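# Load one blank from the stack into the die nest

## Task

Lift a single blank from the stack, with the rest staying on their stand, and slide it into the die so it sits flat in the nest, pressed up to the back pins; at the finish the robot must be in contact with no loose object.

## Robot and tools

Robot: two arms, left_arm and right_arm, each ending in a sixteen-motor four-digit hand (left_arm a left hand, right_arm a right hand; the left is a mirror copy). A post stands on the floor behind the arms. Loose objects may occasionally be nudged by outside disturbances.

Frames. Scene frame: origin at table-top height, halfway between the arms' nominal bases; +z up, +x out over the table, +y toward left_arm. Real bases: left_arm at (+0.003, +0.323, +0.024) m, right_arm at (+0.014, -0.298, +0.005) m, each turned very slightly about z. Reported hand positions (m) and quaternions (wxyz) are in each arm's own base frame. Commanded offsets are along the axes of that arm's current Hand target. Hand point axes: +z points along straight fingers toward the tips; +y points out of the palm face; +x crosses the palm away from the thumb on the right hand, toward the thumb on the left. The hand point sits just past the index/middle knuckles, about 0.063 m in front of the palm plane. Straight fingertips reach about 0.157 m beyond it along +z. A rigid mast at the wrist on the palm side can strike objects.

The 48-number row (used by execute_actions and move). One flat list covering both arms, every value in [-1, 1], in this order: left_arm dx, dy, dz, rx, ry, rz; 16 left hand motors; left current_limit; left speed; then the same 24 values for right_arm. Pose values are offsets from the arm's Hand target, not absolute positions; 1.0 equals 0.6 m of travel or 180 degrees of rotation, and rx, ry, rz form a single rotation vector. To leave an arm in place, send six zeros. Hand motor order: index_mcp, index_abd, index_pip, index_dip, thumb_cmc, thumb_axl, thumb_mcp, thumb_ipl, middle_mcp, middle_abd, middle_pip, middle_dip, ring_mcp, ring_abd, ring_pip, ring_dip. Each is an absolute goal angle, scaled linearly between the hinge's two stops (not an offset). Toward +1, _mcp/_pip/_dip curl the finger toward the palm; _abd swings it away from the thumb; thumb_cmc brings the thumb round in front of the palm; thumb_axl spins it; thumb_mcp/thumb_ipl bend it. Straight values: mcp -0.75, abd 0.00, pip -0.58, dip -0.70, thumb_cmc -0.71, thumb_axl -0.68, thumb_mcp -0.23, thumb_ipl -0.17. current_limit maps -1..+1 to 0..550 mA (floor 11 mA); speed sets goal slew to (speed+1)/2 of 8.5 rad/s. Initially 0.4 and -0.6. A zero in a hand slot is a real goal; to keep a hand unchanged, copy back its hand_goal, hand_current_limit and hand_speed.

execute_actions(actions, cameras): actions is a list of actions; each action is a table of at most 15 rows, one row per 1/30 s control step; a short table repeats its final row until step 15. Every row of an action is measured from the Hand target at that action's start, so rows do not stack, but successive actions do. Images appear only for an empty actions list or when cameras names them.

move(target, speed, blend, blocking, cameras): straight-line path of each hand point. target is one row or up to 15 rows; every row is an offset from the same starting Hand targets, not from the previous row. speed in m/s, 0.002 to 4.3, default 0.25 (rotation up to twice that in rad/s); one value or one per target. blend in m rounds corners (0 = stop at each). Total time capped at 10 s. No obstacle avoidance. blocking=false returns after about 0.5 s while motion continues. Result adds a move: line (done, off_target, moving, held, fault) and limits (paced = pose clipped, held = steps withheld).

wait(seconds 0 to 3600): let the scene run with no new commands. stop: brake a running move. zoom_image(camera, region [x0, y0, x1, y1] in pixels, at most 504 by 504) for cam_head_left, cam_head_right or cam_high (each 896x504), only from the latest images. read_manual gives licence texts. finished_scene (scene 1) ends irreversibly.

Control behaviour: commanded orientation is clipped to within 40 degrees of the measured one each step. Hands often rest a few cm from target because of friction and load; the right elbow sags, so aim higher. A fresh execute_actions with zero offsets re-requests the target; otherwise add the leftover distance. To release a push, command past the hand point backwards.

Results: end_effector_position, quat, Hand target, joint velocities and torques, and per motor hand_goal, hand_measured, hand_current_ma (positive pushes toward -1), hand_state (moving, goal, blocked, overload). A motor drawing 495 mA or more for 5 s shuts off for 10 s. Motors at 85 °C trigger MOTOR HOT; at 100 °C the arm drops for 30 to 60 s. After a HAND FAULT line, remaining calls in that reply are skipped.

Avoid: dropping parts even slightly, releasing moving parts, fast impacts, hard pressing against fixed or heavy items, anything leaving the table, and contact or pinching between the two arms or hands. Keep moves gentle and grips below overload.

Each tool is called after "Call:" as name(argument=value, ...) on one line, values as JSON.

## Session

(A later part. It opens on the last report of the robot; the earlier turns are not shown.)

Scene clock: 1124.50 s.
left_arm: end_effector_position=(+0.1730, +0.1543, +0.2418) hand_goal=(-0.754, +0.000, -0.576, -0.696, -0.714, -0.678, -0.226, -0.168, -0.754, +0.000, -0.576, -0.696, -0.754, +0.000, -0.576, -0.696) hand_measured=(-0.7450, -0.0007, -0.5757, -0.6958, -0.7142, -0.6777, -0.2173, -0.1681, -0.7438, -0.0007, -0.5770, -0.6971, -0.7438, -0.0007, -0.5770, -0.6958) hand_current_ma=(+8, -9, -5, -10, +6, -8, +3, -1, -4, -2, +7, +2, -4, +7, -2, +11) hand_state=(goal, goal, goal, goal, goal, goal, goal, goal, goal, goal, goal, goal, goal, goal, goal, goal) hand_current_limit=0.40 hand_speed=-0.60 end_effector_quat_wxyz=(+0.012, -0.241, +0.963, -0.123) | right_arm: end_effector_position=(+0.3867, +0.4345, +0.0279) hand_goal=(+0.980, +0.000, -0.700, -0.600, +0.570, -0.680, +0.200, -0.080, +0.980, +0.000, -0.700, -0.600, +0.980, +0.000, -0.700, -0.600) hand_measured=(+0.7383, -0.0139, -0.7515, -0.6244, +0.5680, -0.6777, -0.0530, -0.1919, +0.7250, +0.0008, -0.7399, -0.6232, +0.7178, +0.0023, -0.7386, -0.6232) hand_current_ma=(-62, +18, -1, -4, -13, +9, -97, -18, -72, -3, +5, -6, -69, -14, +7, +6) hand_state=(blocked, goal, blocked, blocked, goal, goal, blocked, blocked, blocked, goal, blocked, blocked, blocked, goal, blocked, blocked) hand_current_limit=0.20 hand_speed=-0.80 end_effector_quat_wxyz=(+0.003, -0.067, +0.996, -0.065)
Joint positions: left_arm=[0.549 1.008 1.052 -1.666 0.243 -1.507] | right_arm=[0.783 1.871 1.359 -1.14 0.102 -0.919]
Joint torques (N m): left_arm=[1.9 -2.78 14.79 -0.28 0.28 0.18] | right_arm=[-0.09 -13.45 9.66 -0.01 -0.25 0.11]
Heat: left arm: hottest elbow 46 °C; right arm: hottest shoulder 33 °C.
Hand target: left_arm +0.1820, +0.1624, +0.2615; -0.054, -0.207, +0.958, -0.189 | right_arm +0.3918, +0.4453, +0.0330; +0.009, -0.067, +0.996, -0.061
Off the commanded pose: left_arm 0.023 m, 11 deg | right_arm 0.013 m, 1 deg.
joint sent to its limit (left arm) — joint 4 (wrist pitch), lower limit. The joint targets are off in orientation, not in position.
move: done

Call:
move(target=[0,0,0,0,0,0, -0.754,0,-0.576,-0.696,-0.714,-0.678,-0.226,-0.168,-0.754,0,-0.576,-0.696,-0.754,0,-0.576,-0.696,0.4,-0.6, 0,-0.0828,0.0102,0,0,0, 0.98,0,-0.70,-0.60,0.571,-0.68,0.2,-0.08,0.98,0,-0.70,-0.6,0.98,0,-0.70,-0.6,0.2,-0.8], speed=0.04, cameras=["cam_head_left","cam_head_right","cam_high"])

Call:
zoom_image(camera="cam_head_left", region=[240, 270, 400, 390])

Call:
zoom_image(camera="cam_high", region=[310, 110, 450, 250])

Scene clock: 1144.47 s.
left_arm: end_effector_position=(+0.1730, +0.1543, +0.2418) hand_goal=(-0.754, +0.000, -0.576, -0.696, -0.714, -0.678, -0.226, -0.168, -0.754, +0.000, -0.576, -0.696, -0.754, +0.000, -0.576, -0.696) hand_measured=(-0.7450, -0.0007, -0.5770, -0.6958, -0.7142, -0.6777, -0.2173, -0.1672, -0.7438, -0.0007, -0.5770, -0.6958, -0.7438, +0.0008, -0.5770, -0.6958) hand_current_ma=(+7, -7, +1, -7, +2, +0, -10, -5, -6, -2, +1, +9, -3, +6, +2, +9) hand_state=(goal, goal, goal, goal, goal, goal, goal, goal, goal, goal, goal, goal, goal, goal, goal, goal) hand_current_limit=0.40 hand_speed=-0.60 end_effector_quat_wxyz=(+0.012, -0.241, +0.963, -0.123) | right_arm: end_effector_position=(+0.3948, +0.4027, +0.0272) hand_goal=(+0.980, +0.000, -0.700, -0.600, +0.570, -0.680, +0.200, -0.080, +0.980, +0.000, -0.700, -0.600, +0.980, +0.000, -0.700, -0.600) hand_measured=(+0.7395, -0.0095, -0.7540, -0.6244, +0.5705, -0.6767, -0.0510, -0.1929, +0.7262, +0.0052, -0.7438, -0.6232, +0.7202, +0.0081, -0.7438, -0.6219) hand_current_ma=(-66, +10, -3, +3, -2, +9, -96, -15, -71, -8, +3, +5, -82, -2, +13, -7) hand_state=(blocked, goal, blocked, blocked, goal, goal, blocked, blocked, blocked, goal, blocked, blocked, blocked, goal, blocked, blocked) hand_current_limit=0.20 hand_speed=-0.80 end_effector_quat_wxyz=(+0.003, -0.069, +0.996, -0.063)
Joint positions: left_arm=[0.549 1.008 1.052 -1.666 0.243 -1.507] | right_arm=[0.726 1.834 1.3 -1.109 0.103 -0.979]
Joint torques (N m): left_arm=[1.85 -2.78 14.83 -0.28 0.28 0.19] | right_arm=[-1.55 -14.8 6.17 0.42 -0.08 -0.1]
Heat: left arm: hottest elbow 46 °C; right arm: hottest shoulder 33 °C.
Hand target: left_arm +0.1820, +0.1624, +0.2615; -0.054, -0.207, +0.958, -0.189 | right_arm +0.3987, +0.3956, +0.0329; +0.008, -0.067, +0.996, -0.061
Off the commanded pose: left_arm 0.023 m, 11 deg | right_arm 0.010 m, 1 deg.
joint sent to its limit (left arm) — joint 4 (wrist pitch), lower limit. The joint targets are off in orientation, not in position.
move: done

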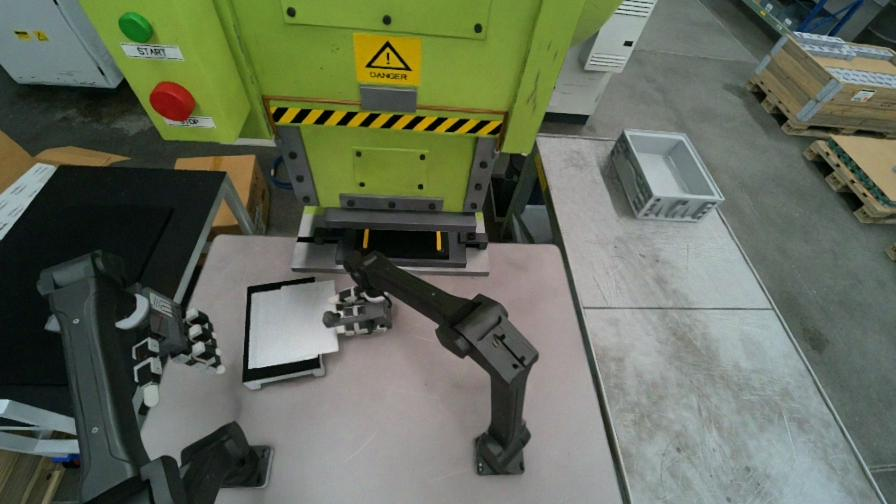

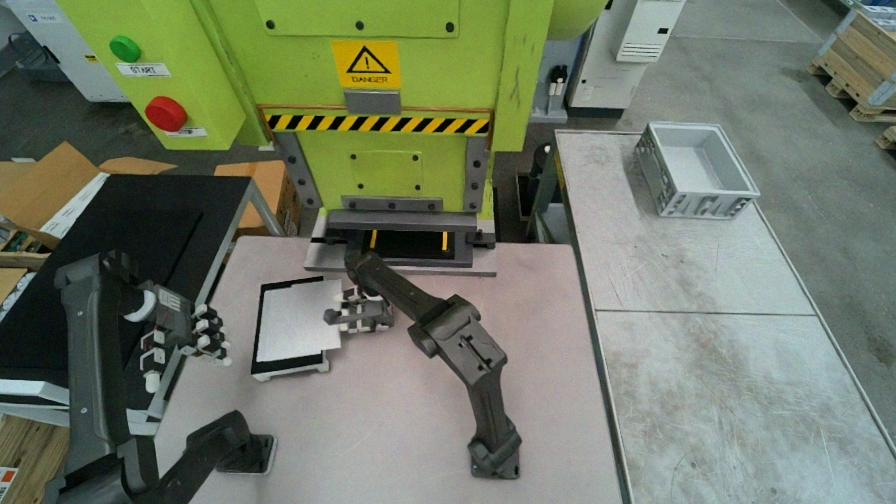

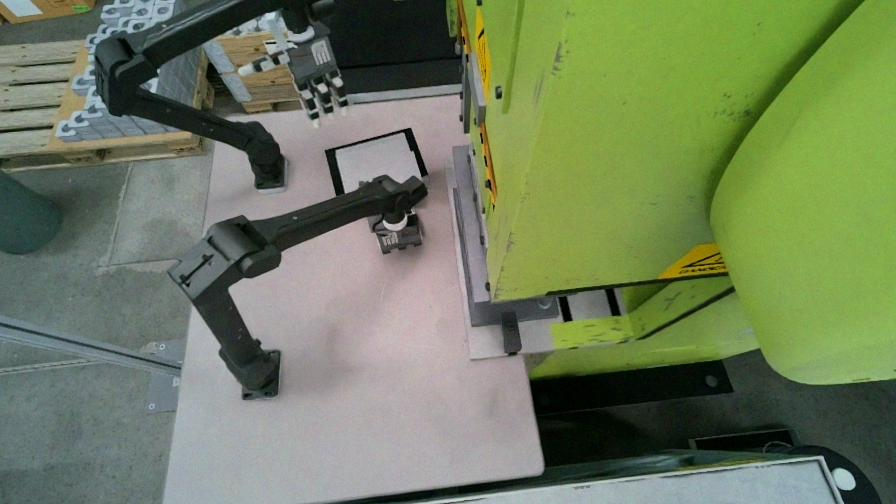

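Scaled by 3.150.

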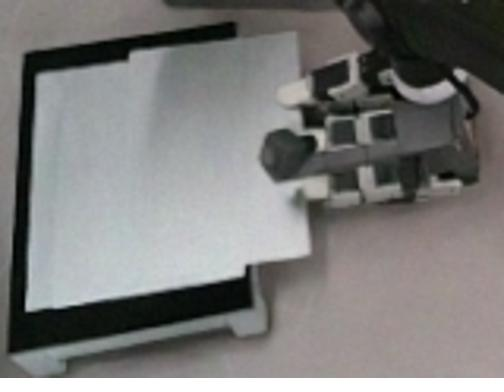

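Scaled by 3.600.

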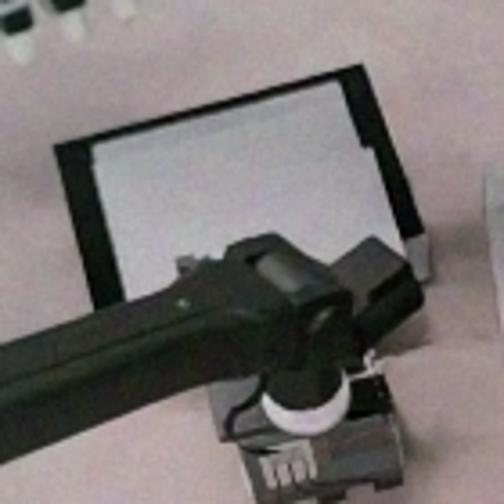

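Call:
move(target=[0,0,0,0,0,0, -0.754,0,-0.576,-0.696,-0.714,-0.678,-0.226,-0.168,-0.754,0,-0.576,-0.696,-0.754,0,-0.576,-0.696,0.4,-0.6, 0,-0.0132,0.0015,0,0,0, 0.98,0,-0.70,-0.60,0.571,-0.68,0.2,-0.08,0.98,0,-0.70,-0.6,0.98,0,-0.70,-0.6,0.2,-0.8], speed=0.04, cameras=["cam_head_left"])

Call:
zoom_image(camera="cam_head_left", region=[240, 270, 400, 390])

Scene clock: 1161.40 s.
left_arm: end_effector_position=(+0.1730, +0.1543, +0.2418) hand_goal=(-0.754, +0.000, -0.576, -0.696, -0.714, -0.678, -0.226, -0.168, -0.754, +0.000, -0.576, -0.696, -0.754, +0.000, -0.576, -0.696) hand_measured=(-0.7450, +0.0008, -0.5770, -0.6971, -0.7142, -0.6777, -0.2163, -0.1681, -0.7438, -0.0007, -0.5770, -0.6958, -0.7426, +0.0008, -0.5770, -0.6958) hand_current_ma=(+11, -5, -8, -4, +0, -7, -1, +2, +9, -3, +0, +12, -11, +7, +6, +6) hand_state=(goal, goal, goal, goal, goal, goal, goal, goal, goal, goal, goal, goal, goal, goal, goal, goal) hand_current_limit=0.40 hand_speed=-0.60 end_effector_quat_wxyz=(+0.012, -0.241, +0.963, -0.123) | right_arm: end_effector_position=(+0.3956, +0.3949, +0.0272) hand_goal=(+0.980, +0.000, -0.700, -0.600, +0.570, -0.680, +0.200, -0.080, +0.980, +0.000, -0.700, -0.600, +0.980, +0.000, -0.700, -0.600) hand_measured=(+0.7395, -0.0124, -0.7553, -0.6244, +0.5693, -0.6777, -0.0500, -0.1938, +0.7262, +0.0037, -0.7438, -0.6232, +0.7202, +0.0066, -0.7451, -0.6219) hand_current_ma=(-62, +10, -4, +1, -4, -6, -86, -19, -68, -1, -2, +8, -95, -5, -1, -15) hand_state=(blocked, goal, blocked, blocked, goal, goal, blocked, blocked, blocked, goal, blocked, blocked, blocked, goal, blocked, blocked) hand_current_limit=0.20 hand_speed=-0.80 end_effector_quat_wxyz=(+0.003, -0.070, +0.996, -0.063)
Joint positions: left_arm=[0.549 1.008 1.052 -1.666 0.243 -1.507] | right_arm=[0.713 1.824 1.285 -1.103 0.104 -0.994]
Joint torques (N m): left_arm=[1.96 -2.78 14.82 -0.28 0.28 0.18] | right_arm=[-1.67 -14.74 6.3 0.39 -0.07 -0.09]
Heat: left arm: hottest elbow 46 °C; right arm: hottest shoulder 33 °C.
Hand target: left_arm +0.1820, +0.1624, +0.2615; -0.054, -0.207, +0.958, -0.189 | right_arm +0.3998, +0.3877, +0.0331; +0.009, -0.067, +0.996, -0.061
Off the commanded pose: left_arm 0.023 m, 11 deg | right_arm 0.010 m, 1 deg.
joint sent to its limit (left arm) — joint 4 (wrist pitch), lower limit. The joint targets are off in orientation, not in position.
move: done

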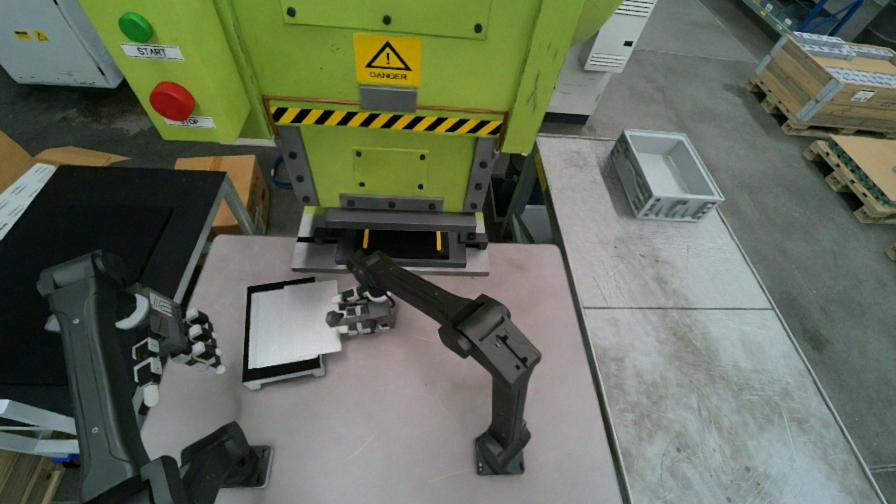

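Scaled by 3.150.

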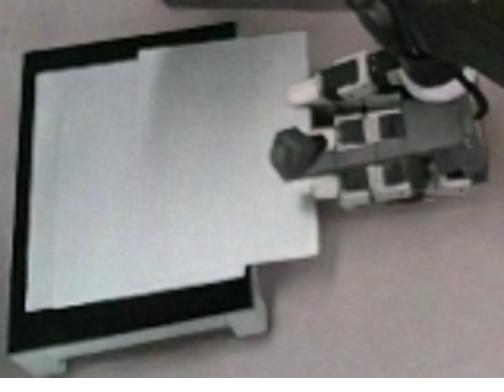

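Call:
move(target=[0,0,0,0,0,0, -0.754,0,-0.576,-0.696,-0.714,-0.678,-0.226,-0.168,-0.754,0,-0.576,-0.696,-0.754,0,-0.576,-0.696,0.4,-0.6, 0,0.028,-0.0035,0,0,0, 0.98,0,-0.70,-0.60,0.571,-0.68,0.2,-0.08,0.98,0,-0.70,-0.6,0.98,0,-0.70,-0.6,0.2,-0.8], speed=0.04, cameras=["cam_head_left"])

Call:
zoom_image(camera="cam_head_left", region=[240, 270, 400, 390])

Scene clock: 1183.10 s.
left_arm: end_effector_position=(+0.1730, +0.1543, +0.2418) hand_goal=(-0.754, +0.000, -0.576, -0.696, -0.714, -0.678, -0.226, -0.168, -0.754, +0.000, -0.576, -0.696, -0.754, +0.000, -0.576, -0.696) hand_measured=(-0.7450, -0.0007, -0.5770, -0.6958, -0.7129, -0.6777, -0.2173, -0.1672, -0.7438, -0.0007, -0.5770, -0.6958, -0.7438, +0.0008, -0.5770, -0.6958) hand_current_ma=(+8, -10, -1, -7, -2, +6, -2, -5, +1, +3, +0, +3, -13, +11, -3, +5) hand_state=(goal, goal, goal, goal, goal, goal, goal, goal, goal, goal, goal, goal, goal, goal, goal, goal) hand_current_limit=0.40 hand_speed=-0.60 end_effector_quat_wxyz=(+0.012, -0.241, +0.963, -0.123) | right_arm: end_effector_position=(+0.3952, +0.3957, +0.0271) hand_goal=(+0.980, +0.000, -0.700, -0.600, +0.570, -0.680, +0.200, -0.080, +0.980, +0.000, -0.700, -0.600, +0.980, +0.000, -0.700, -0.600) hand_measured=(+0.7407, -0.0095, -0.7553, -0.6257, +0.5693, -0.6777, -0.0510, -0.1929, +0.7262, +0.0052, -0.7438, -0.6232, +0.7214, +0.0081, -0.7451, -0.6219) hand_current_ma=(-52, -4, -6, +3, -3, +9, -65, -8, -64, +14, +8, +2, -72, +6, +10, +0) hand_state=(blocked, goal, blocked, blocked, goal, goal, blocked, blocked, blocked, goal, blocked, blocked, blocked, goal, blocked, blocked) hand_current_limit=0.20 hand_speed=-0.80 end_effector_quat_wxyz=(+0.003, -0.068, +0.996, -0.063)
Joint positions: left_arm=[0.549 1.008 1.052 -1.666 0.243 -1.507] | right_arm=[0.715 1.824 1.285 -1.103 0.105 -0.989]
Joint torques (N m): left_arm=[1.85 -2.67 14.79 -0.29 0.27 0.18] | right_arm=[0.09 -13.33 8.77 -0.1 -0.22 0.17]
Heat: left arm: hottest elbow 46 °C; right arm: hottest shoulder 33 °C.
Hand target: left_arm +0.1820, +0.1624, +0.2615; -0.054, -0.207, +0.958, -0.189 | right_arm +0.3974, +0.4045, +0.0331; +0.008, -0.067, +0.996, -0.061
Off the commanded pose: left_arm 0.023 m, 11 deg | right_arm 0.011 m, 1 deg.
joint sent to its limit (left arm) — joint 4 (wrist pitch), lower limit. The joint targets are off in orientation, not in position.
move: off_target (right_arm)

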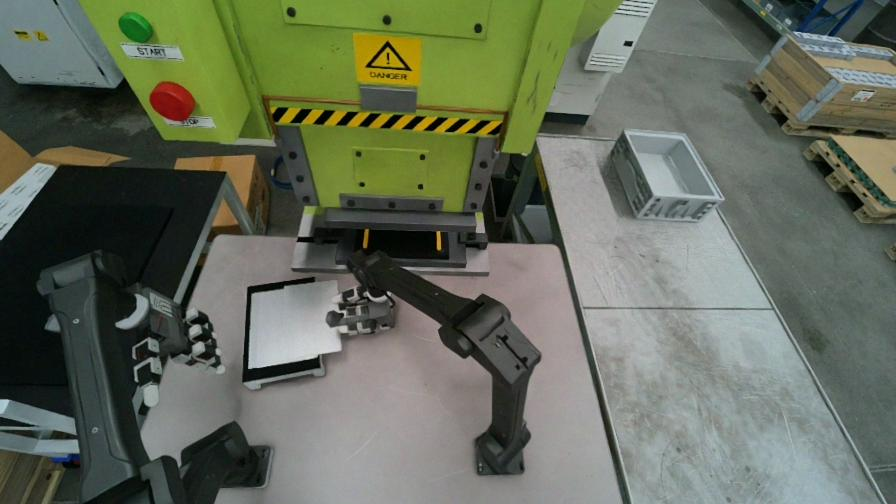

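Scaled by 3.150.

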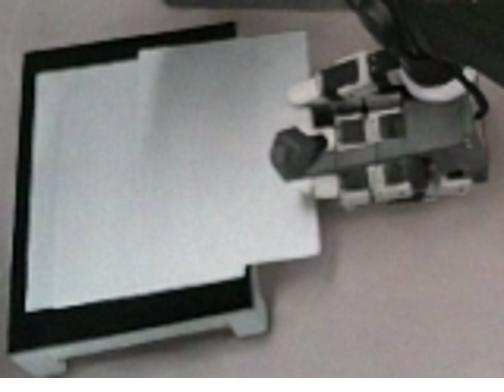

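Call:
move(target=[0,0,0,0,0,0, -0.754,0,-0.576,-0.696,-0.714,-0.678,-0.226,-0.168,-0.754,0,-0.576,-0.696,-0.754,0,-0.576,-0.696,0.4,-0.6, 0,0.016,-0.002,0,0,0, 0.98,0,-0.70,-0.60,0.571,-0.68,0.2,-0.08,0.98,0,-0.70,-0.6,0.98,0,-0.70,-0.6,0.2,-0.8], speed=0.04)

Scene clock: 1191.47 s.
left_arm: end_effector_position=(+0.1730, +0.1543, +0.2418) hand_goal=(-0.754, +0.000, -0.576, -0.696, -0.714, -0.678, -0.226, -0.168, -0.754, +0.000, -0.576, -0.696, -0.754, +0.000, -0.576, -0.696) hand_measured=(-0.7438, +0.0008, -0.5757, -0.6958, -0.7142, -0.6777, -0.2163, -0.1672, -0.7450, -0.0007, -0.5770, -0.6958, -0.7426, -0.0007, -0.5770, -0.6958) hand_current_ma=(+11, +2, -11, -8, -5, -3, +2, -3, +4, -1, +3, +14, -7, +6, +9, +16) hand_state=(goal, goal, goal, goal, goal, goal, goal, goal, goal, goal, goal, goal, goal, goal, goal, goal) hand_current_limit=0.40 hand_speed=-0.60 end_effector_quat_wxyz=(+0.012, -0.241, +0.963, -0.123) | right_arm: end_effector_position=(+0.3925, +0.3983, +0.0269) hand_goal=(+0.980, +0.000, -0.700, -0.600, +0.570, -0.680, +0.200, -0.080, +0.980, +0.000, -0.700, -0.600, +0.980, +0.000, -0.700, -0.600) hand_measured=(+0.7395, -0.0124, -0.7540, -0.6244, +0.5667, -0.6777, -0.0520, -0.1929, +0.7275, -0.0007, -0.7438, -0.6232, +0.7226, +0.0023, -0.7451, -0.6219) hand_current_ma=(-61, +11, +3, -8, -3, +14, -78, -16, -65, +13, +10, +16, -95, +3, +10, -2) hand_state=(blocked, goal, blocked, blocked, goal, goal, blocked, blocked, blocked, goal, blocked, blocked, blocked, goal, blocked, blocked) hand_current_limit=0.20 hand_speed=-0.80 end_effector_quat_wxyz=(+0.003, -0.062, +0.996, -0.066)
Joint positions: left_arm=[0.549 1.008 1.052 -1.666 0.243 -1.507] | right_arm=[0.725 1.824 1.285 -1.108 0.107 -0.966]
Joint torques (N m): left_arm=[1.9 -2.78 14.8 -0.31 0.28 0.18] | right_arm=[0.62 -12.45 10.19 -0.2 -0.32 0.1]
Heat: left arm: hottest elbow 46 °C; right arm: hottest shoulder 33 °C.
Hand target: left_arm +0.1820, +0.1624, +0.2615; -0.054, -0.207, +0.958, -0.189 | right_arm +0.3961, +0.4141, +0.0331; +0.009, -0.067, +0.996, -0.061
Off the commanded pose: left_arm 0.023 m, 11 deg | right_arm 0.017 m, 1 deg.
joint sent to its limit (left arm) — joint 4 (wrist pitch), lower limit. The joint targets are off in orientation, not in position.
move: off_target (right_arm)

Call:
move(target=[0,0,0,0,0,0, -0.754,0,-0.576,-0.696,-0.714,-0.678,-0.226,-0.168,-0.754,0,-0.576,-0.696,-0.754,0,-0.576,-0.696,0.4,-0.6, 0,0,0,0,0,0, 0.74,0,-0.7226,-0.623,0.571,-0.68,-0.2,-0.168,0.74,0,-0.7226,-0.623,0.74,0,-0.7226,-0.623,0.2,-0.8], speed=0.04, cameras=["cam_head_left","cam_high"])

Call:
zoom_image(camera="cam_head_left", region=[240, 270, 400, 390])

Scene clock: 1211.50 s.
left_arm: end_effector_position=(+0.1730, +0.1543, +0.2418) hand_goal=(-0.754, +0.000, -0.576, -0.696, -0.714, -0.678, -0.226, -0.168, -0.754, +0.000, -0.576, -0.696, -0.754, +0.000, -0.576, -0.696) hand_measured=(-0.7450, +0.0008, -0.5770, -0.6958, -0.7154, -0.6767, -0.2163, -0.1681, -0.7438, -0.0007, -0.5770, -0.6958, -0.7438, -0.0007, -0.5770, -0.6958) hand_current_ma=(+8, -6, -3, -13, -3, -2, -1, -9, -5, -8, +0, +0, -13, +7, +3, +2) hand_state=(goal, goal, goal, goal, goal, goal, goal, goal, goal, goal, goal, goal, goal, goal, goal, goal) hand_current_limit=0.40 hand_speed=-0.60 end_effector_quat_wxyz=(+0.012, -0.241, +0.963, -0.123) | right_arm: end_effector_position=(+0.3889, +0.4017, +0.0269) hand_goal=(+0.740, +0.000, -0.722, -0.624, +0.570, -0.680, -0.200, -0.168, +0.740, +0.000, -0.722, -0.624, +0.740, +0.000, -0.722, -0.624) hand_measured=(+0.7070, -0.0139, -0.7592, -0.6346, +0.5655, -0.6830, -0.1589, -0.1729, +0.7033, -0.0007, -0.7515, -0.6321, +0.7033, +0.0023, -0.7502, -0.6308) hand_current_ma=(-7, +4, -16, -6, +12, +11, +4, -6, +9, +6, +13, +13, +0, -7, +7, +12) hand_state=(blocked, goal, blocked, goal, goal, goal, blocked, goal, blocked, goal, blocked, goal, blocked, goal, blocked, goal) hand_current_limit=0.20 hand_speed=-0.80 end_effector_quat_wxyz=(+0.003, -0.065, +0.996, -0.066)
Joint positions: left_arm=[0.549 1.008 1.052 -1.666 0.243 -1.507] | right_arm=[0.734 1.824 1.285 -1.109 0.107 -0.963]
Joint torques (N m): left_arm=[1.9 -2.78 14.8 -0.27 0.27 0.19] | right_arm=[-0.09 -12.4 10.22 -0.17 -0.32 0.06]
Heat: left arm: hottest elbow 46 °C; right arm: hottest shoulder 33 °C.
Hand target: left_arm +0.1820, +0.1624, +0.2615; -0.054, -0.207, +0.958, -0.189 | right_arm +0.3961, +0.4141, +0.0331; +0.008, -0.067, +0.996, -0.061
Off the commanded pose: left_arm 0.023 m, 11 deg | right_arm 0.016 m, 1 deg.
joint sent to its limit (left arm) — joint 4 (wrist pitch), lower limit. The joint targets are off in orientation, not in position.
move: done

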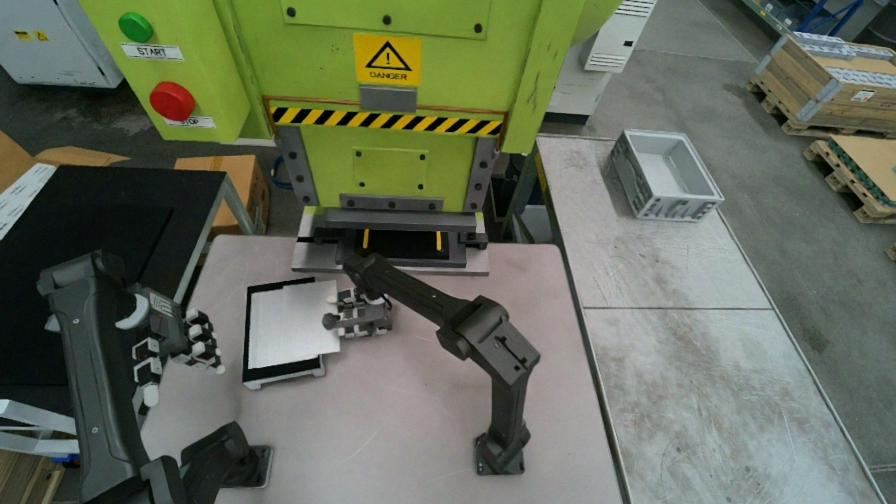

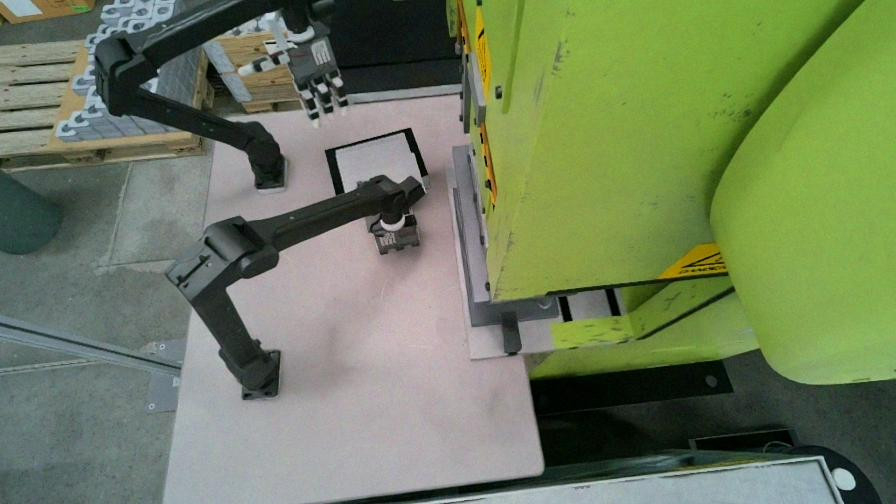

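Scaled by 3.150.

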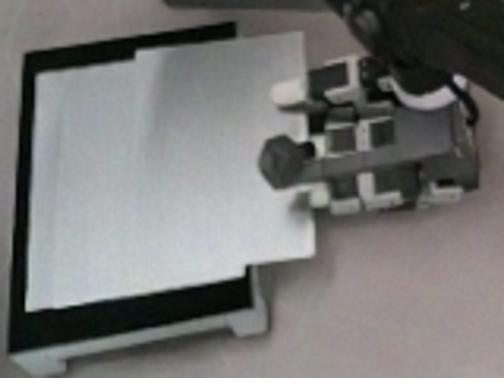

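Call:
move(target=[[0,0,0,0,0,0, -0.754,0,-0.576,-0.696,-0.714,-0.678,-0.226,-0.168,-0.754,0,-0.576,-0.696,-0.754,0,-0.576,-0.696,0.4,-0.6, 0,0,0,0,0,0, 0.70,0,-0.7226,-0.623,0.571,-0.68,-0.33,-0.168,0.70,0,-0.7226,-0.623,0.70,0,-0.7226,-0.623,0.2,-0.8],[0,0,0,0,0,0, -0.754,0,-0.576,-0.696,-0.714,-0.678,-0.226,-0.168,-0.754,0,-0.576,-0.696,-0.754,0,-0.576,-0.696,0.4,-0.6, 0,0.0597,-0.0073,0,0,0, 0.70,0,-0.7226,-0.623,0.571,-0.68,-0.33,-0.168,0.70,0,-0.7226,-0.623,0.70,0,-0.7226,-0.623,0.2,-0.8]], speed=0.05, cameras=["cam_head_left","cam_head_right"])

Call:
zoom_image(camera="cam_head_left", region=[240, 270, 400, 390])

Call:
zoom_image(camera="cam_head_right", region=[240, 270, 400, 390])

Scene clock: 1231.77 s.
left_arm: end_effector_position=(+0.1730, +0.1543, +0.2418) hand_goal=(-0.754, +0.000, -0.576, -0.696, -0.714, -0.678, -0.226, -0.168, -0.754, +0.000, -0.576, -0.696, -0.754, +0.000, -0.576, -0.696) hand_measured=(-0.7450, +0.0008, -0.5770, -0.6971, -0.7142, -0.6767, -0.2163, -0.1681, -0.7438, +0.0008, -0.5770, -0.6958, -0.7426, +0.0008, -0.5770, -0.6958) hand_current_ma=(+10, -9, -4, -6, -4, -4, -6, -1, -1, +2, +5, +11, -7, +6, +7, +5) hand_state=(goal, goal, goal, goal, goal, goal, goal, goal, goal, goal, goal, goal, goal, goal, goal, goal) hand_current_limit=0.40 hand_speed=-0.60 end_effector_quat_wxyz=(+0.012, -0.241, +0.963, -0.123) | right_arm: end_effector_position=(+0.3827, +0.4363, +0.0275) hand_goal=(+0.700, +0.000, -0.722, -0.624, +0.570, -0.680, -0.330, -0.168, +0.700, +0.000, -0.722, -0.624, +0.700, +0.000, -0.722, -0.624) hand_measured=(+0.6672, -0.0139, -0.7579, -0.6334, +0.5655, -0.6830, -0.2876, -0.1729, +0.6635, -0.0007, -0.7489, -0.6295, +0.6623, +0.0023, -0.7502, -0.6295) hand_current_ma=(+2, +20, -5, -11, +1, +16, +16, +6, -3, +5, +6, +4, -21, -21, +20, +10) hand_state=(blocked, goal, blocked, goal, goal, goal, blocked, goal, blocked, goal, blocked, goal, blocked, goal, blocked, goal) hand_current_limit=0.20 hand_speed=-0.80 end_effector_quat_wxyz=(+0.003, -0.069, +0.995, -0.066)
Joint positions: left_arm=[0.549 1.008 1.052 -1.666 0.243 -1.507] | right_arm=[0.791 1.869 1.355 -1.141 0.104 -0.913]
Joint torques (N m): left_arm=[1.9 -2.67 14.79 -0.29 0.27 0.19] | right_arm=[-0.26 -12.81 10.62 -0.14 -0.32 0.11]
Heat: left arm: hottest elbow 46 °C; right arm: hottest shoulder 33 °C.
Hand target: left_arm +0.1820, +0.1624, +0.2615; -0.054, -0.207, +0.958, -0.189 | right_arm +0.3911, +0.4498, +0.0330; +0.008, -0.067, +0.996, -0.061
Off the commanded pose: left_arm 0.023 m, 11 deg | right_arm 0.017 m, 1 deg.
joint sent to its limit (left arm) — joint 4 (wrist pitch), lower limit. The joint targets are off in orientation, not in position.
move: off_target (right_arm)

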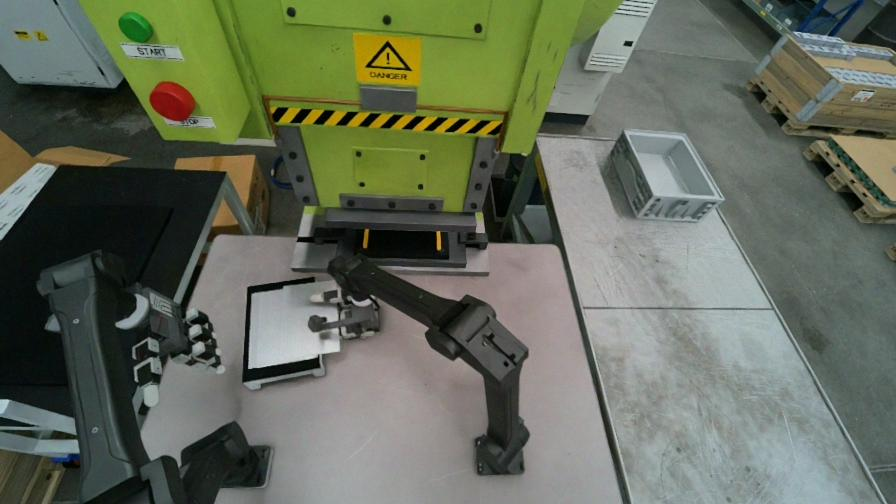

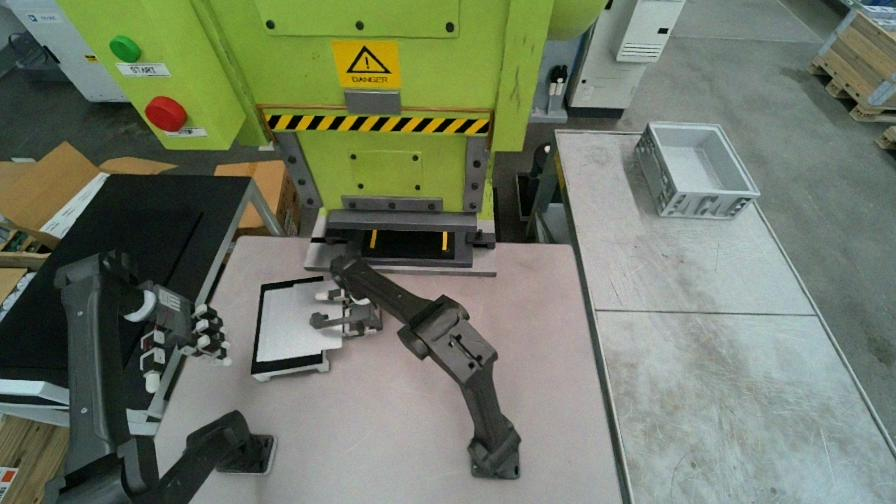

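Scaled by 3.150.

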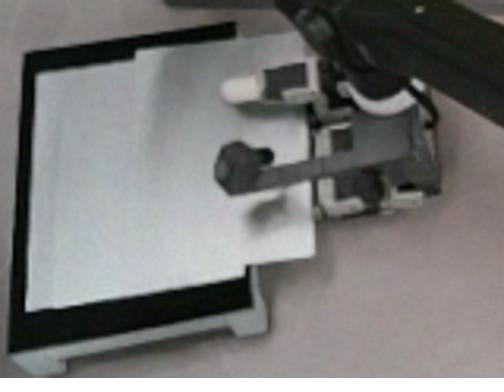

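Scaled by 3.150.

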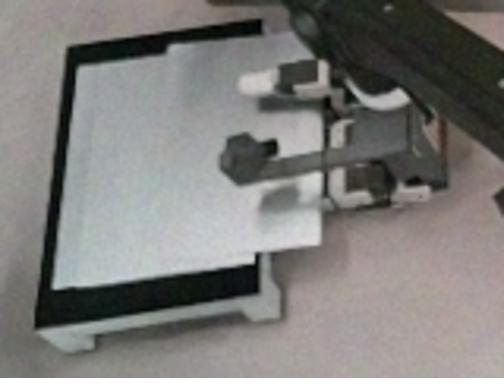

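Call:
move(target=[[0,0,0,0,0,0, -0.754,0,-0.576,-0.696,-0.714,-0.678,-0.226,-0.168,-0.754,0,-0.576,-0.696,-0.754,0,-0.576,-0.696,0.4,-0.6, 0,0,0,0,0,0, 0.80,0,-0.7226,-0.623,0.571,-0.68,-0.70,0.4,0.80,0,-0.7226,-0.623,0.80,0,-0.7226,-0.623,0.2,-0.7],[0,0,0,0,0,0, -0.754,0,-0.576,-0.696,-0.714,-0.678,-0.226,-0.168,-0.754,0,-0.576,-0.696,-0.754,0,-0.576,-0.696,0.4,-0.6, 0,0,0,0,0,0, 0.82,0,-0.7226,-0.623,0.571,-0.68,-0.70,0.87,0.82,0,-0.7226,-0.623,0.82,0,-0.7226,-0.623,0.2,-0.7]], speed=0.05, cameras=["cam_head_left","cam_head_right"])

Call:
zoom_image(camera="cam_head_left", region=[240, 270, 400, 390])

Call:
zoom_image(camera="cam_head_right", region=[240, 270, 400, 390])

Scene clock: 1268.43 s.
left_arm: end_effector_position=(+0.1730, +0.1543, +0.2418) hand_goal=(-0.754, +0.000, -0.576, -0.696, -0.714, -0.678, -0.226, -0.168, -0.754, +0.000, -0.576, -0.696, -0.754, +0.000, -0.576, -0.696) hand_measured=(-0.7450, +0.0008, -0.5770, -0.6958, -0.7129, -0.6767, -0.2163, -0.1681, -0.7438, +0.0008, -0.5770, -0.6958, -0.7438, -0.0007, -0.5770, -0.6958) hand_current_ma=(+9, -2, -6, -18, -3, -4, -3, -6, +2, -4, +10, +5, -9, +10, +5, +9) hand_state=(goal, goal, goal, goal, goal, goal, goal, goal, goal, goal, goal, goal, goal, goal, goal, goal) hand_current_limit=0.40 hand_speed=-0.60 end_effector_quat_wxyz=(+0.012, -0.241, +0.963, -0.123) | right_arm: end_effector_position=(+0.3827, +0.4362, +0.0273) hand_goal=(+0.820, +0.000, -0.722, -0.624, +0.570, -0.680, -0.700, +0.870, +0.820, +0.000, -0.722, -0.624, +0.820, +0.000, -0.722, -0.624) hand_measured=(+0.7299, -0.0139, -0.7579, -0.6334, +0.5655, -0.6830, -0.6636, +0.8676, +0.7166, -0.0007, -0.7502, -0.6295, +0.7118, +0.0023, -0.7502, -0.6295) hand_current_ma=(-11, -10, -29, -13, -16, +5, +9, -4, -18, -7, -7, +3, -23, -7, +12, -5) hand_state=(blocked, goal, blocked, goal, goal, goal, blocked, goal, blocked, goal, blocked, goal, blocked, goal, blocked, goal) hand_current_limit=0.20 hand_speed=-0.70 end_effector_quat_wxyz=(+0.003, -0.068, +0.995, -0.067)
Joint positions: left_arm=[0.549 1.008 1.052 -1.666 0.243 -1.507] | right_arm=[0.791 1.87 1.355 -1.141 0.104 -0.912]
Joint torques (N m): left_arm=[1.96 -2.78 14.79 -0.28 0.28 0.18] | right_arm=[-0.21 -12.81 10.69 -0.16 -0.31 0.11]
Heat: left arm: hottest elbow 46 °C; right arm: hottest shoulder 34 °C.
Hand target: left_arm +0.1820, +0.1624, +0.2615; -0.054, -0.207, +0.958, -0.189 | right_arm +0.3911, +0.4498, +0.0329; +0.008, -0.067, +0.996, -0.061
Off the commanded pose: left_arm 0.023 m, 11 deg | right_arm 0.017 m, 1 deg.
joint sent to its limit (left arm) — joint 4 (wrist pitch), lower limit. The joint targets are off in orientation, not in position.
move: done; target 2's new numbers were sent with right_arm's hand 0.017 m and 1 deg from that target

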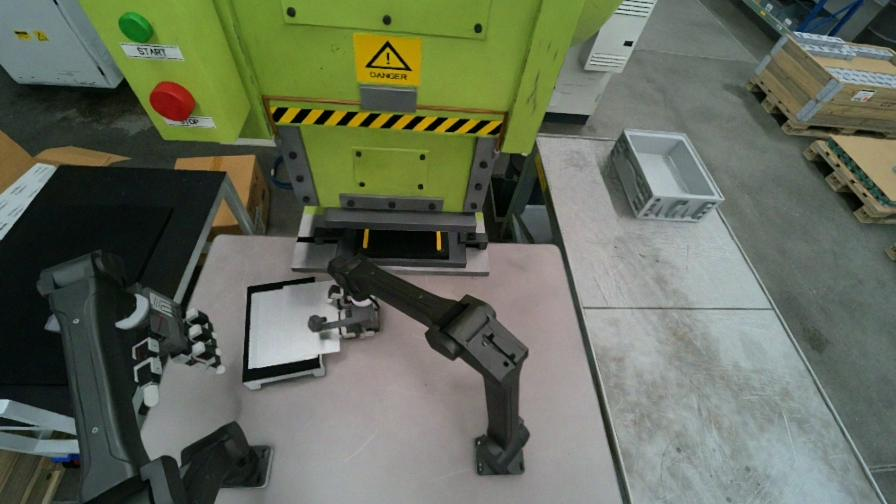

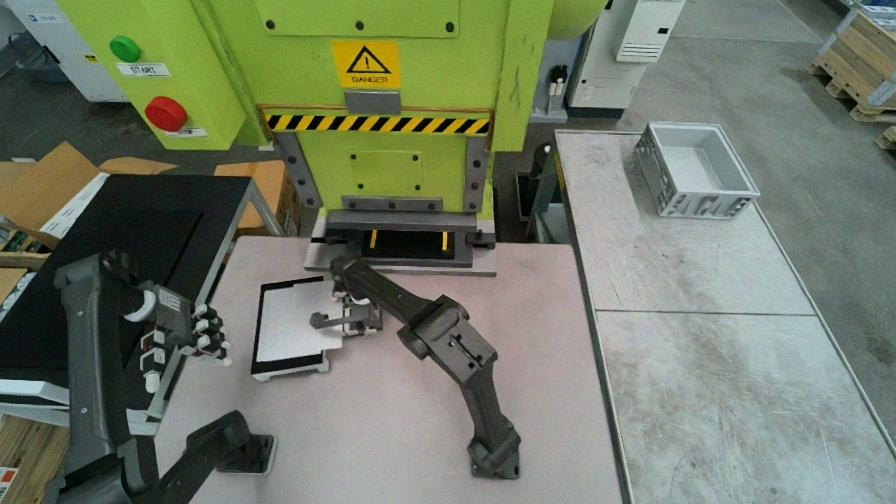

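Scaled by 3.150.

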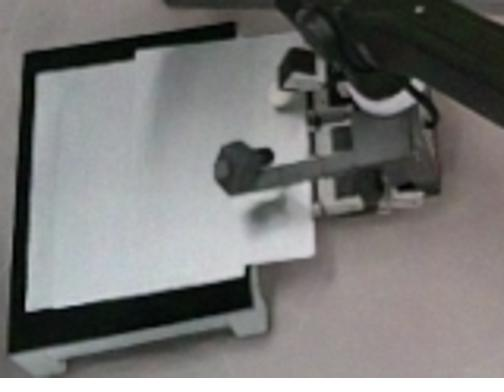

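Scaled by 3.150.

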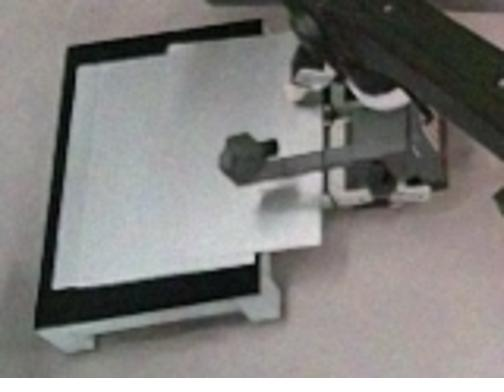

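Call:
move(target=[0,0,0,0,0,0, -0.754,0,-0.576,-0.696,-0.714,-0.678,-0.226,-0.168,-0.754,0,-0.576,-0.696,-0.754,0,-0.576,-0.696,0.4,-0.6, 0,0,0,0,0,0, 0.90,0,-0.7,-0.6,0.571,-0.68,-0.38,0.87,0.90,0,-0.7,-0.6,0.90,0,-0.7,-0.6,0.2,-0.8], speed=0.05, cameras=["cam_head_left","cam_head_right"])

Call:
zoom_image(camera="cam_head_left", region=[240, 270, 400, 390])

Call:
zoom_image(camera="cam_head_right", region=[240, 270, 400, 390])

Scene clock: 1279.33 s.
left_arm: end_effector_position=(+0.1730, +0.1543, +0.2418) hand_goal=(-0.754, +0.000, -0.576, -0.696, -0.714, -0.678, -0.226, -0.168, -0.754, +0.000, -0.576, -0.696, -0.754, +0.000, -0.576, -0.696) hand_measured=(-0.7450, -0.0007, -0.5770, -0.6958, -0.7142, -0.6777, -0.2163, -0.1681, -0.7438, -0.0007, -0.5770, -0.6958, -0.7438, -0.0007, -0.5770, -0.6958) hand_current_ma=(+14, -2, -12, -4, +1, -2, -1, +1, +2, +0, +9, +7, -7, +9, +0, +9) hand_state=(goal, goal, goal, goal, goal, goal, goal, goal, goal, goal, goal, goal, goal, goal, goal, goal) hand_current_limit=0.40 hand_speed=-0.60 end_effector_quat_wxyz=(+0.012, -0.241, +0.963, -0.123) | right_arm: end_effector_position=(+0.3823, +0.4358, +0.0241) hand_goal=(+0.900, +0.000, -0.700, -0.600, +0.570, -0.680, -0.380, +0.870, +0.900, +0.000, -0.700, -0.600, +0.900, +0.000, -0.700, -0.600) hand_measured=(+0.7612, -0.0124, -0.7528, -0.6219, +0.5642, -0.6830, -0.5320, +0.8485, +0.7480, -0.0007, -0.7451, -0.6206, +0.7419, +0.0037, -0.7438, -0.6206) hand_current_ma=(-28, +10, -8, -2, -11, +8, -12, -1, -27, +16, -6, +0, -45, -8, +5, -2) hand_state=(blocked, goal, blocked, blocked, goal, goal, blocked, blocked, blocked, goal, blocked, goal, blocked, goal, blocked, blocked) hand_current_limit=0.20 hand_speed=-0.80 end_effector_quat_wxyz=(+0.001, -0.068, +0.995, -0.068)
Joint positions: left_arm=[0.549 1.008 1.052 -1.666 0.243 -1.507] | right_arm=[0.791 1.876 1.355 -1.141 0.104 -0.912]
Joint torques (N m): left_arm=[1.85 -2.73 14.79 -0.31 0.28 0.19] | right_arm=[-0.21 -13.27 10.66 -0.18 -0.32 0.11]
Heat: left arm: hottest elbow 47 °C; right arm: hottest shoulder 34 °C.
Hand target: left_arm +0.1820, +0.1624, +0.2615; -0.054, -0.207, +0.958, -0.189 | right_arm +0.3911, +0.4498, +0.0330; +0.008, -0.067, +0.996, -0.061
Off the commanded pose: left_arm 0.023 m, 11 deg | right_arm 0.019 m, 1 deg.
joint sent to its limit (left arm) — joint 4 (wrist pitch), lower limit. The joint targets are off in orientation, not in position.
move: done

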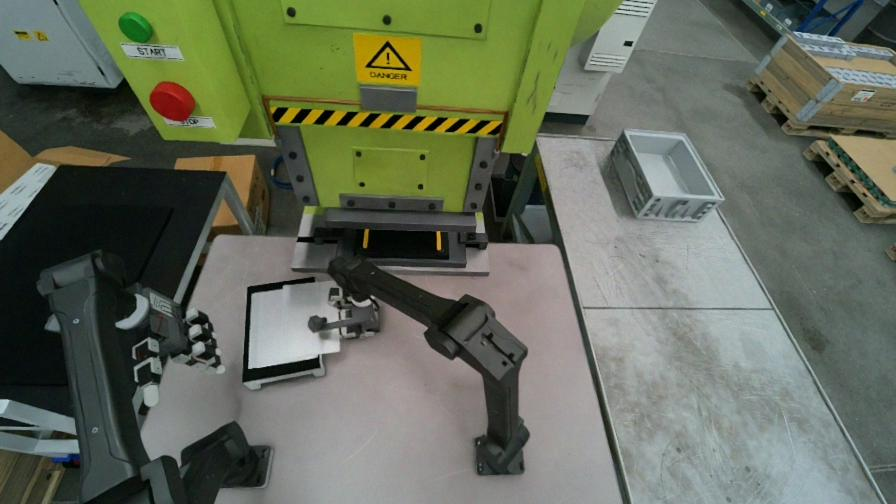

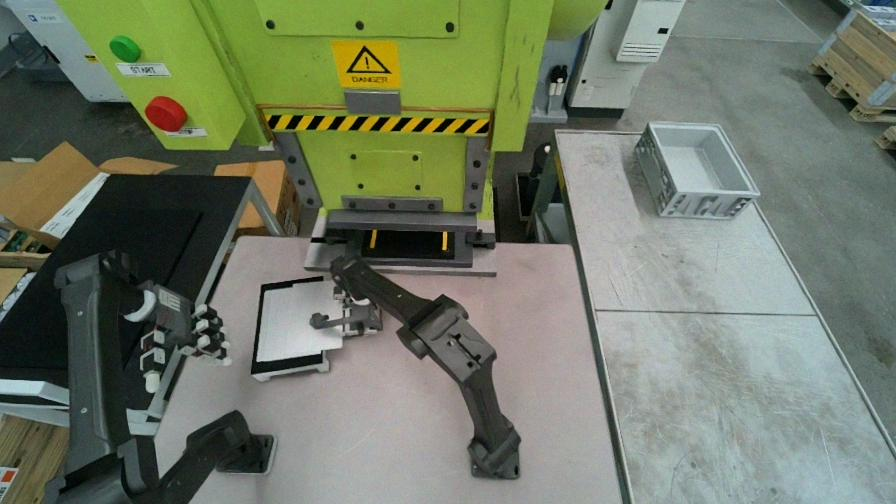

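Scaled by 3.150.

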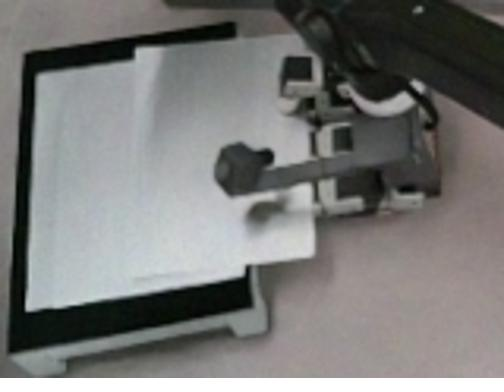

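Scaled by 3.150.

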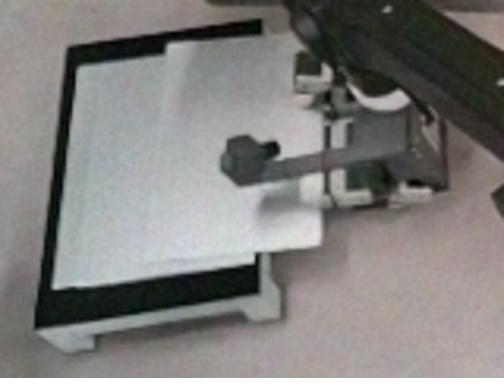

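Call:
move(target=[0,0,0,0,0,0, -0.754,0,-0.576,-0.696,-0.714,-0.678,-0.226,-0.168,-0.754,0,-0.576,-0.696,-0.754,0,-0.576,-0.696,0.4,-0.6, 0,0,0,0,0,0, 1.0,0,-0.68,-0.58,0.571,-0.68,-0.15,1.0,1.0,0,-0.68,-0.58,1.0,0,-0.68,-0.58,0.4,-0.8], speed=0.05, cameras=["cam_head_left"])

Call:
zoom_image(camera="cam_head_left", region=[240, 270, 400, 390])

Scene clock: 1291.23 s.
left_arm: end_effector_position=(+0.1730, +0.1543, +0.2418) hand_goal=(-0.754, +0.000, -0.576, -0.696, -0.714, -0.678, -0.226, -0.168, -0.754, +0.000, -0.576, -0.696, -0.754, +0.000, -0.576, -0.696) hand_measured=(-0.7450, +0.0008, -0.5770, -0.6958, -0.7142, -0.6777, -0.2163, -0.1681, -0.7438, -0.0007, -0.5770, -0.6958, -0.7438, -0.0007, -0.5782, -0.6958) hand_current_ma=(+2, -12, -4, -10, -3, +3, -6, -7, -2, -7, +1, +10, -7, +8, +6, +11) hand_state=(goal, goal, goal, goal, goal, goal, goal, goal, goal, goal, goal, goal, goal, goal, goal, goal) hand_current_limit=0.40 hand_speed=-0.60 end_effector_quat_wxyz=(+0.012, -0.241, +0.963, -0.123) | right_arm: end_effector_position=(+0.3825, +0.4356, +0.0239) hand_goal=(+1.000, +0.000, -0.680, -0.580, +0.570, -0.680, -0.150, +1.000, +1.000, +0.000, -0.680, -0.580, +1.000, +0.000, -0.680, -0.580) hand_measured=(+0.7600, -0.0124, -0.7553, -0.6232, +0.5667, -0.6830, -0.5191, +0.8561, +0.7467, -0.0007, -0.7463, -0.6193, +0.7407, +0.0052, -0.7463, -0.6219) hand_current_ma=(-57, +0, -9, -14, -17, +2, -193, -37, -51, +12, -5, -4, -79, -12, +19, -4) hand_state=(blocked, goal, blocked, blocked, goal, goal, moving, blocked, blocked, goal, blocked, blocked, blocked, goal, blocked, blocked) hand_current_limit=0.40 hand_speed=-0.80 end_effector_quat_wxyz=(+0.001, -0.068, +0.995, -0.069)
Joint positions: left_arm=[0.549 1.008 1.052 -1.666 0.243 -1.507] | right_arm=[0.791 1.876 1.355 -1.141 0.105 -0.912]
Joint torques (N m): left_arm=[1.9 -2.78 14.79 -0.28 0.27 0.19] | right_arm=[-0.21 -13.27 10.65 -0.18 -0.36 0.11]
Heat: left arm: hottest elbow 47 °C; right arm: hottest elbow 35 °C.
Hand target: left_arm +0.1820, +0.1624, +0.2615; -0.054, -0.207, +0.958, -0.189 | right_arm +0.3912, +0.4497, +0.0329; +0.008, -0.067, +0.996, -0.061
Off the commanded pose: left_arm 0.023 m, 11 deg | right_arm 0.019 m, 1 deg.
joint sent to its limit (left arm) — joint 4 (wrist pitch), lower limit. The joint targets are off in orientation, not in position.
move: done

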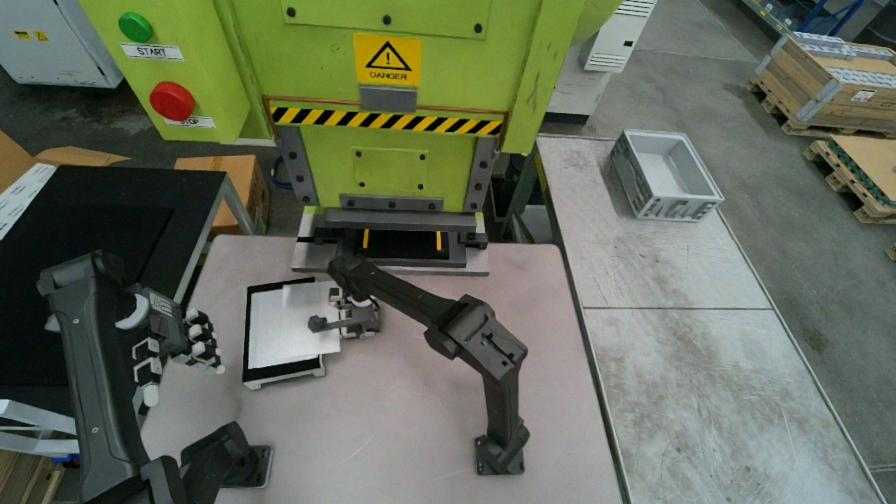

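Scaled by 3.150.

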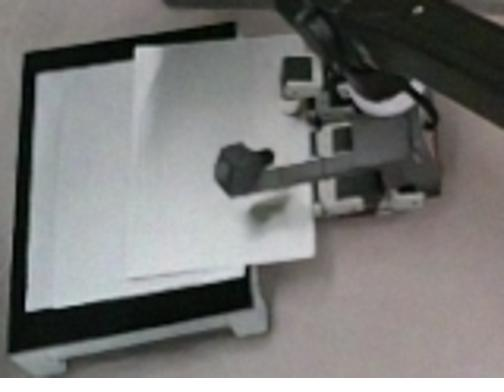

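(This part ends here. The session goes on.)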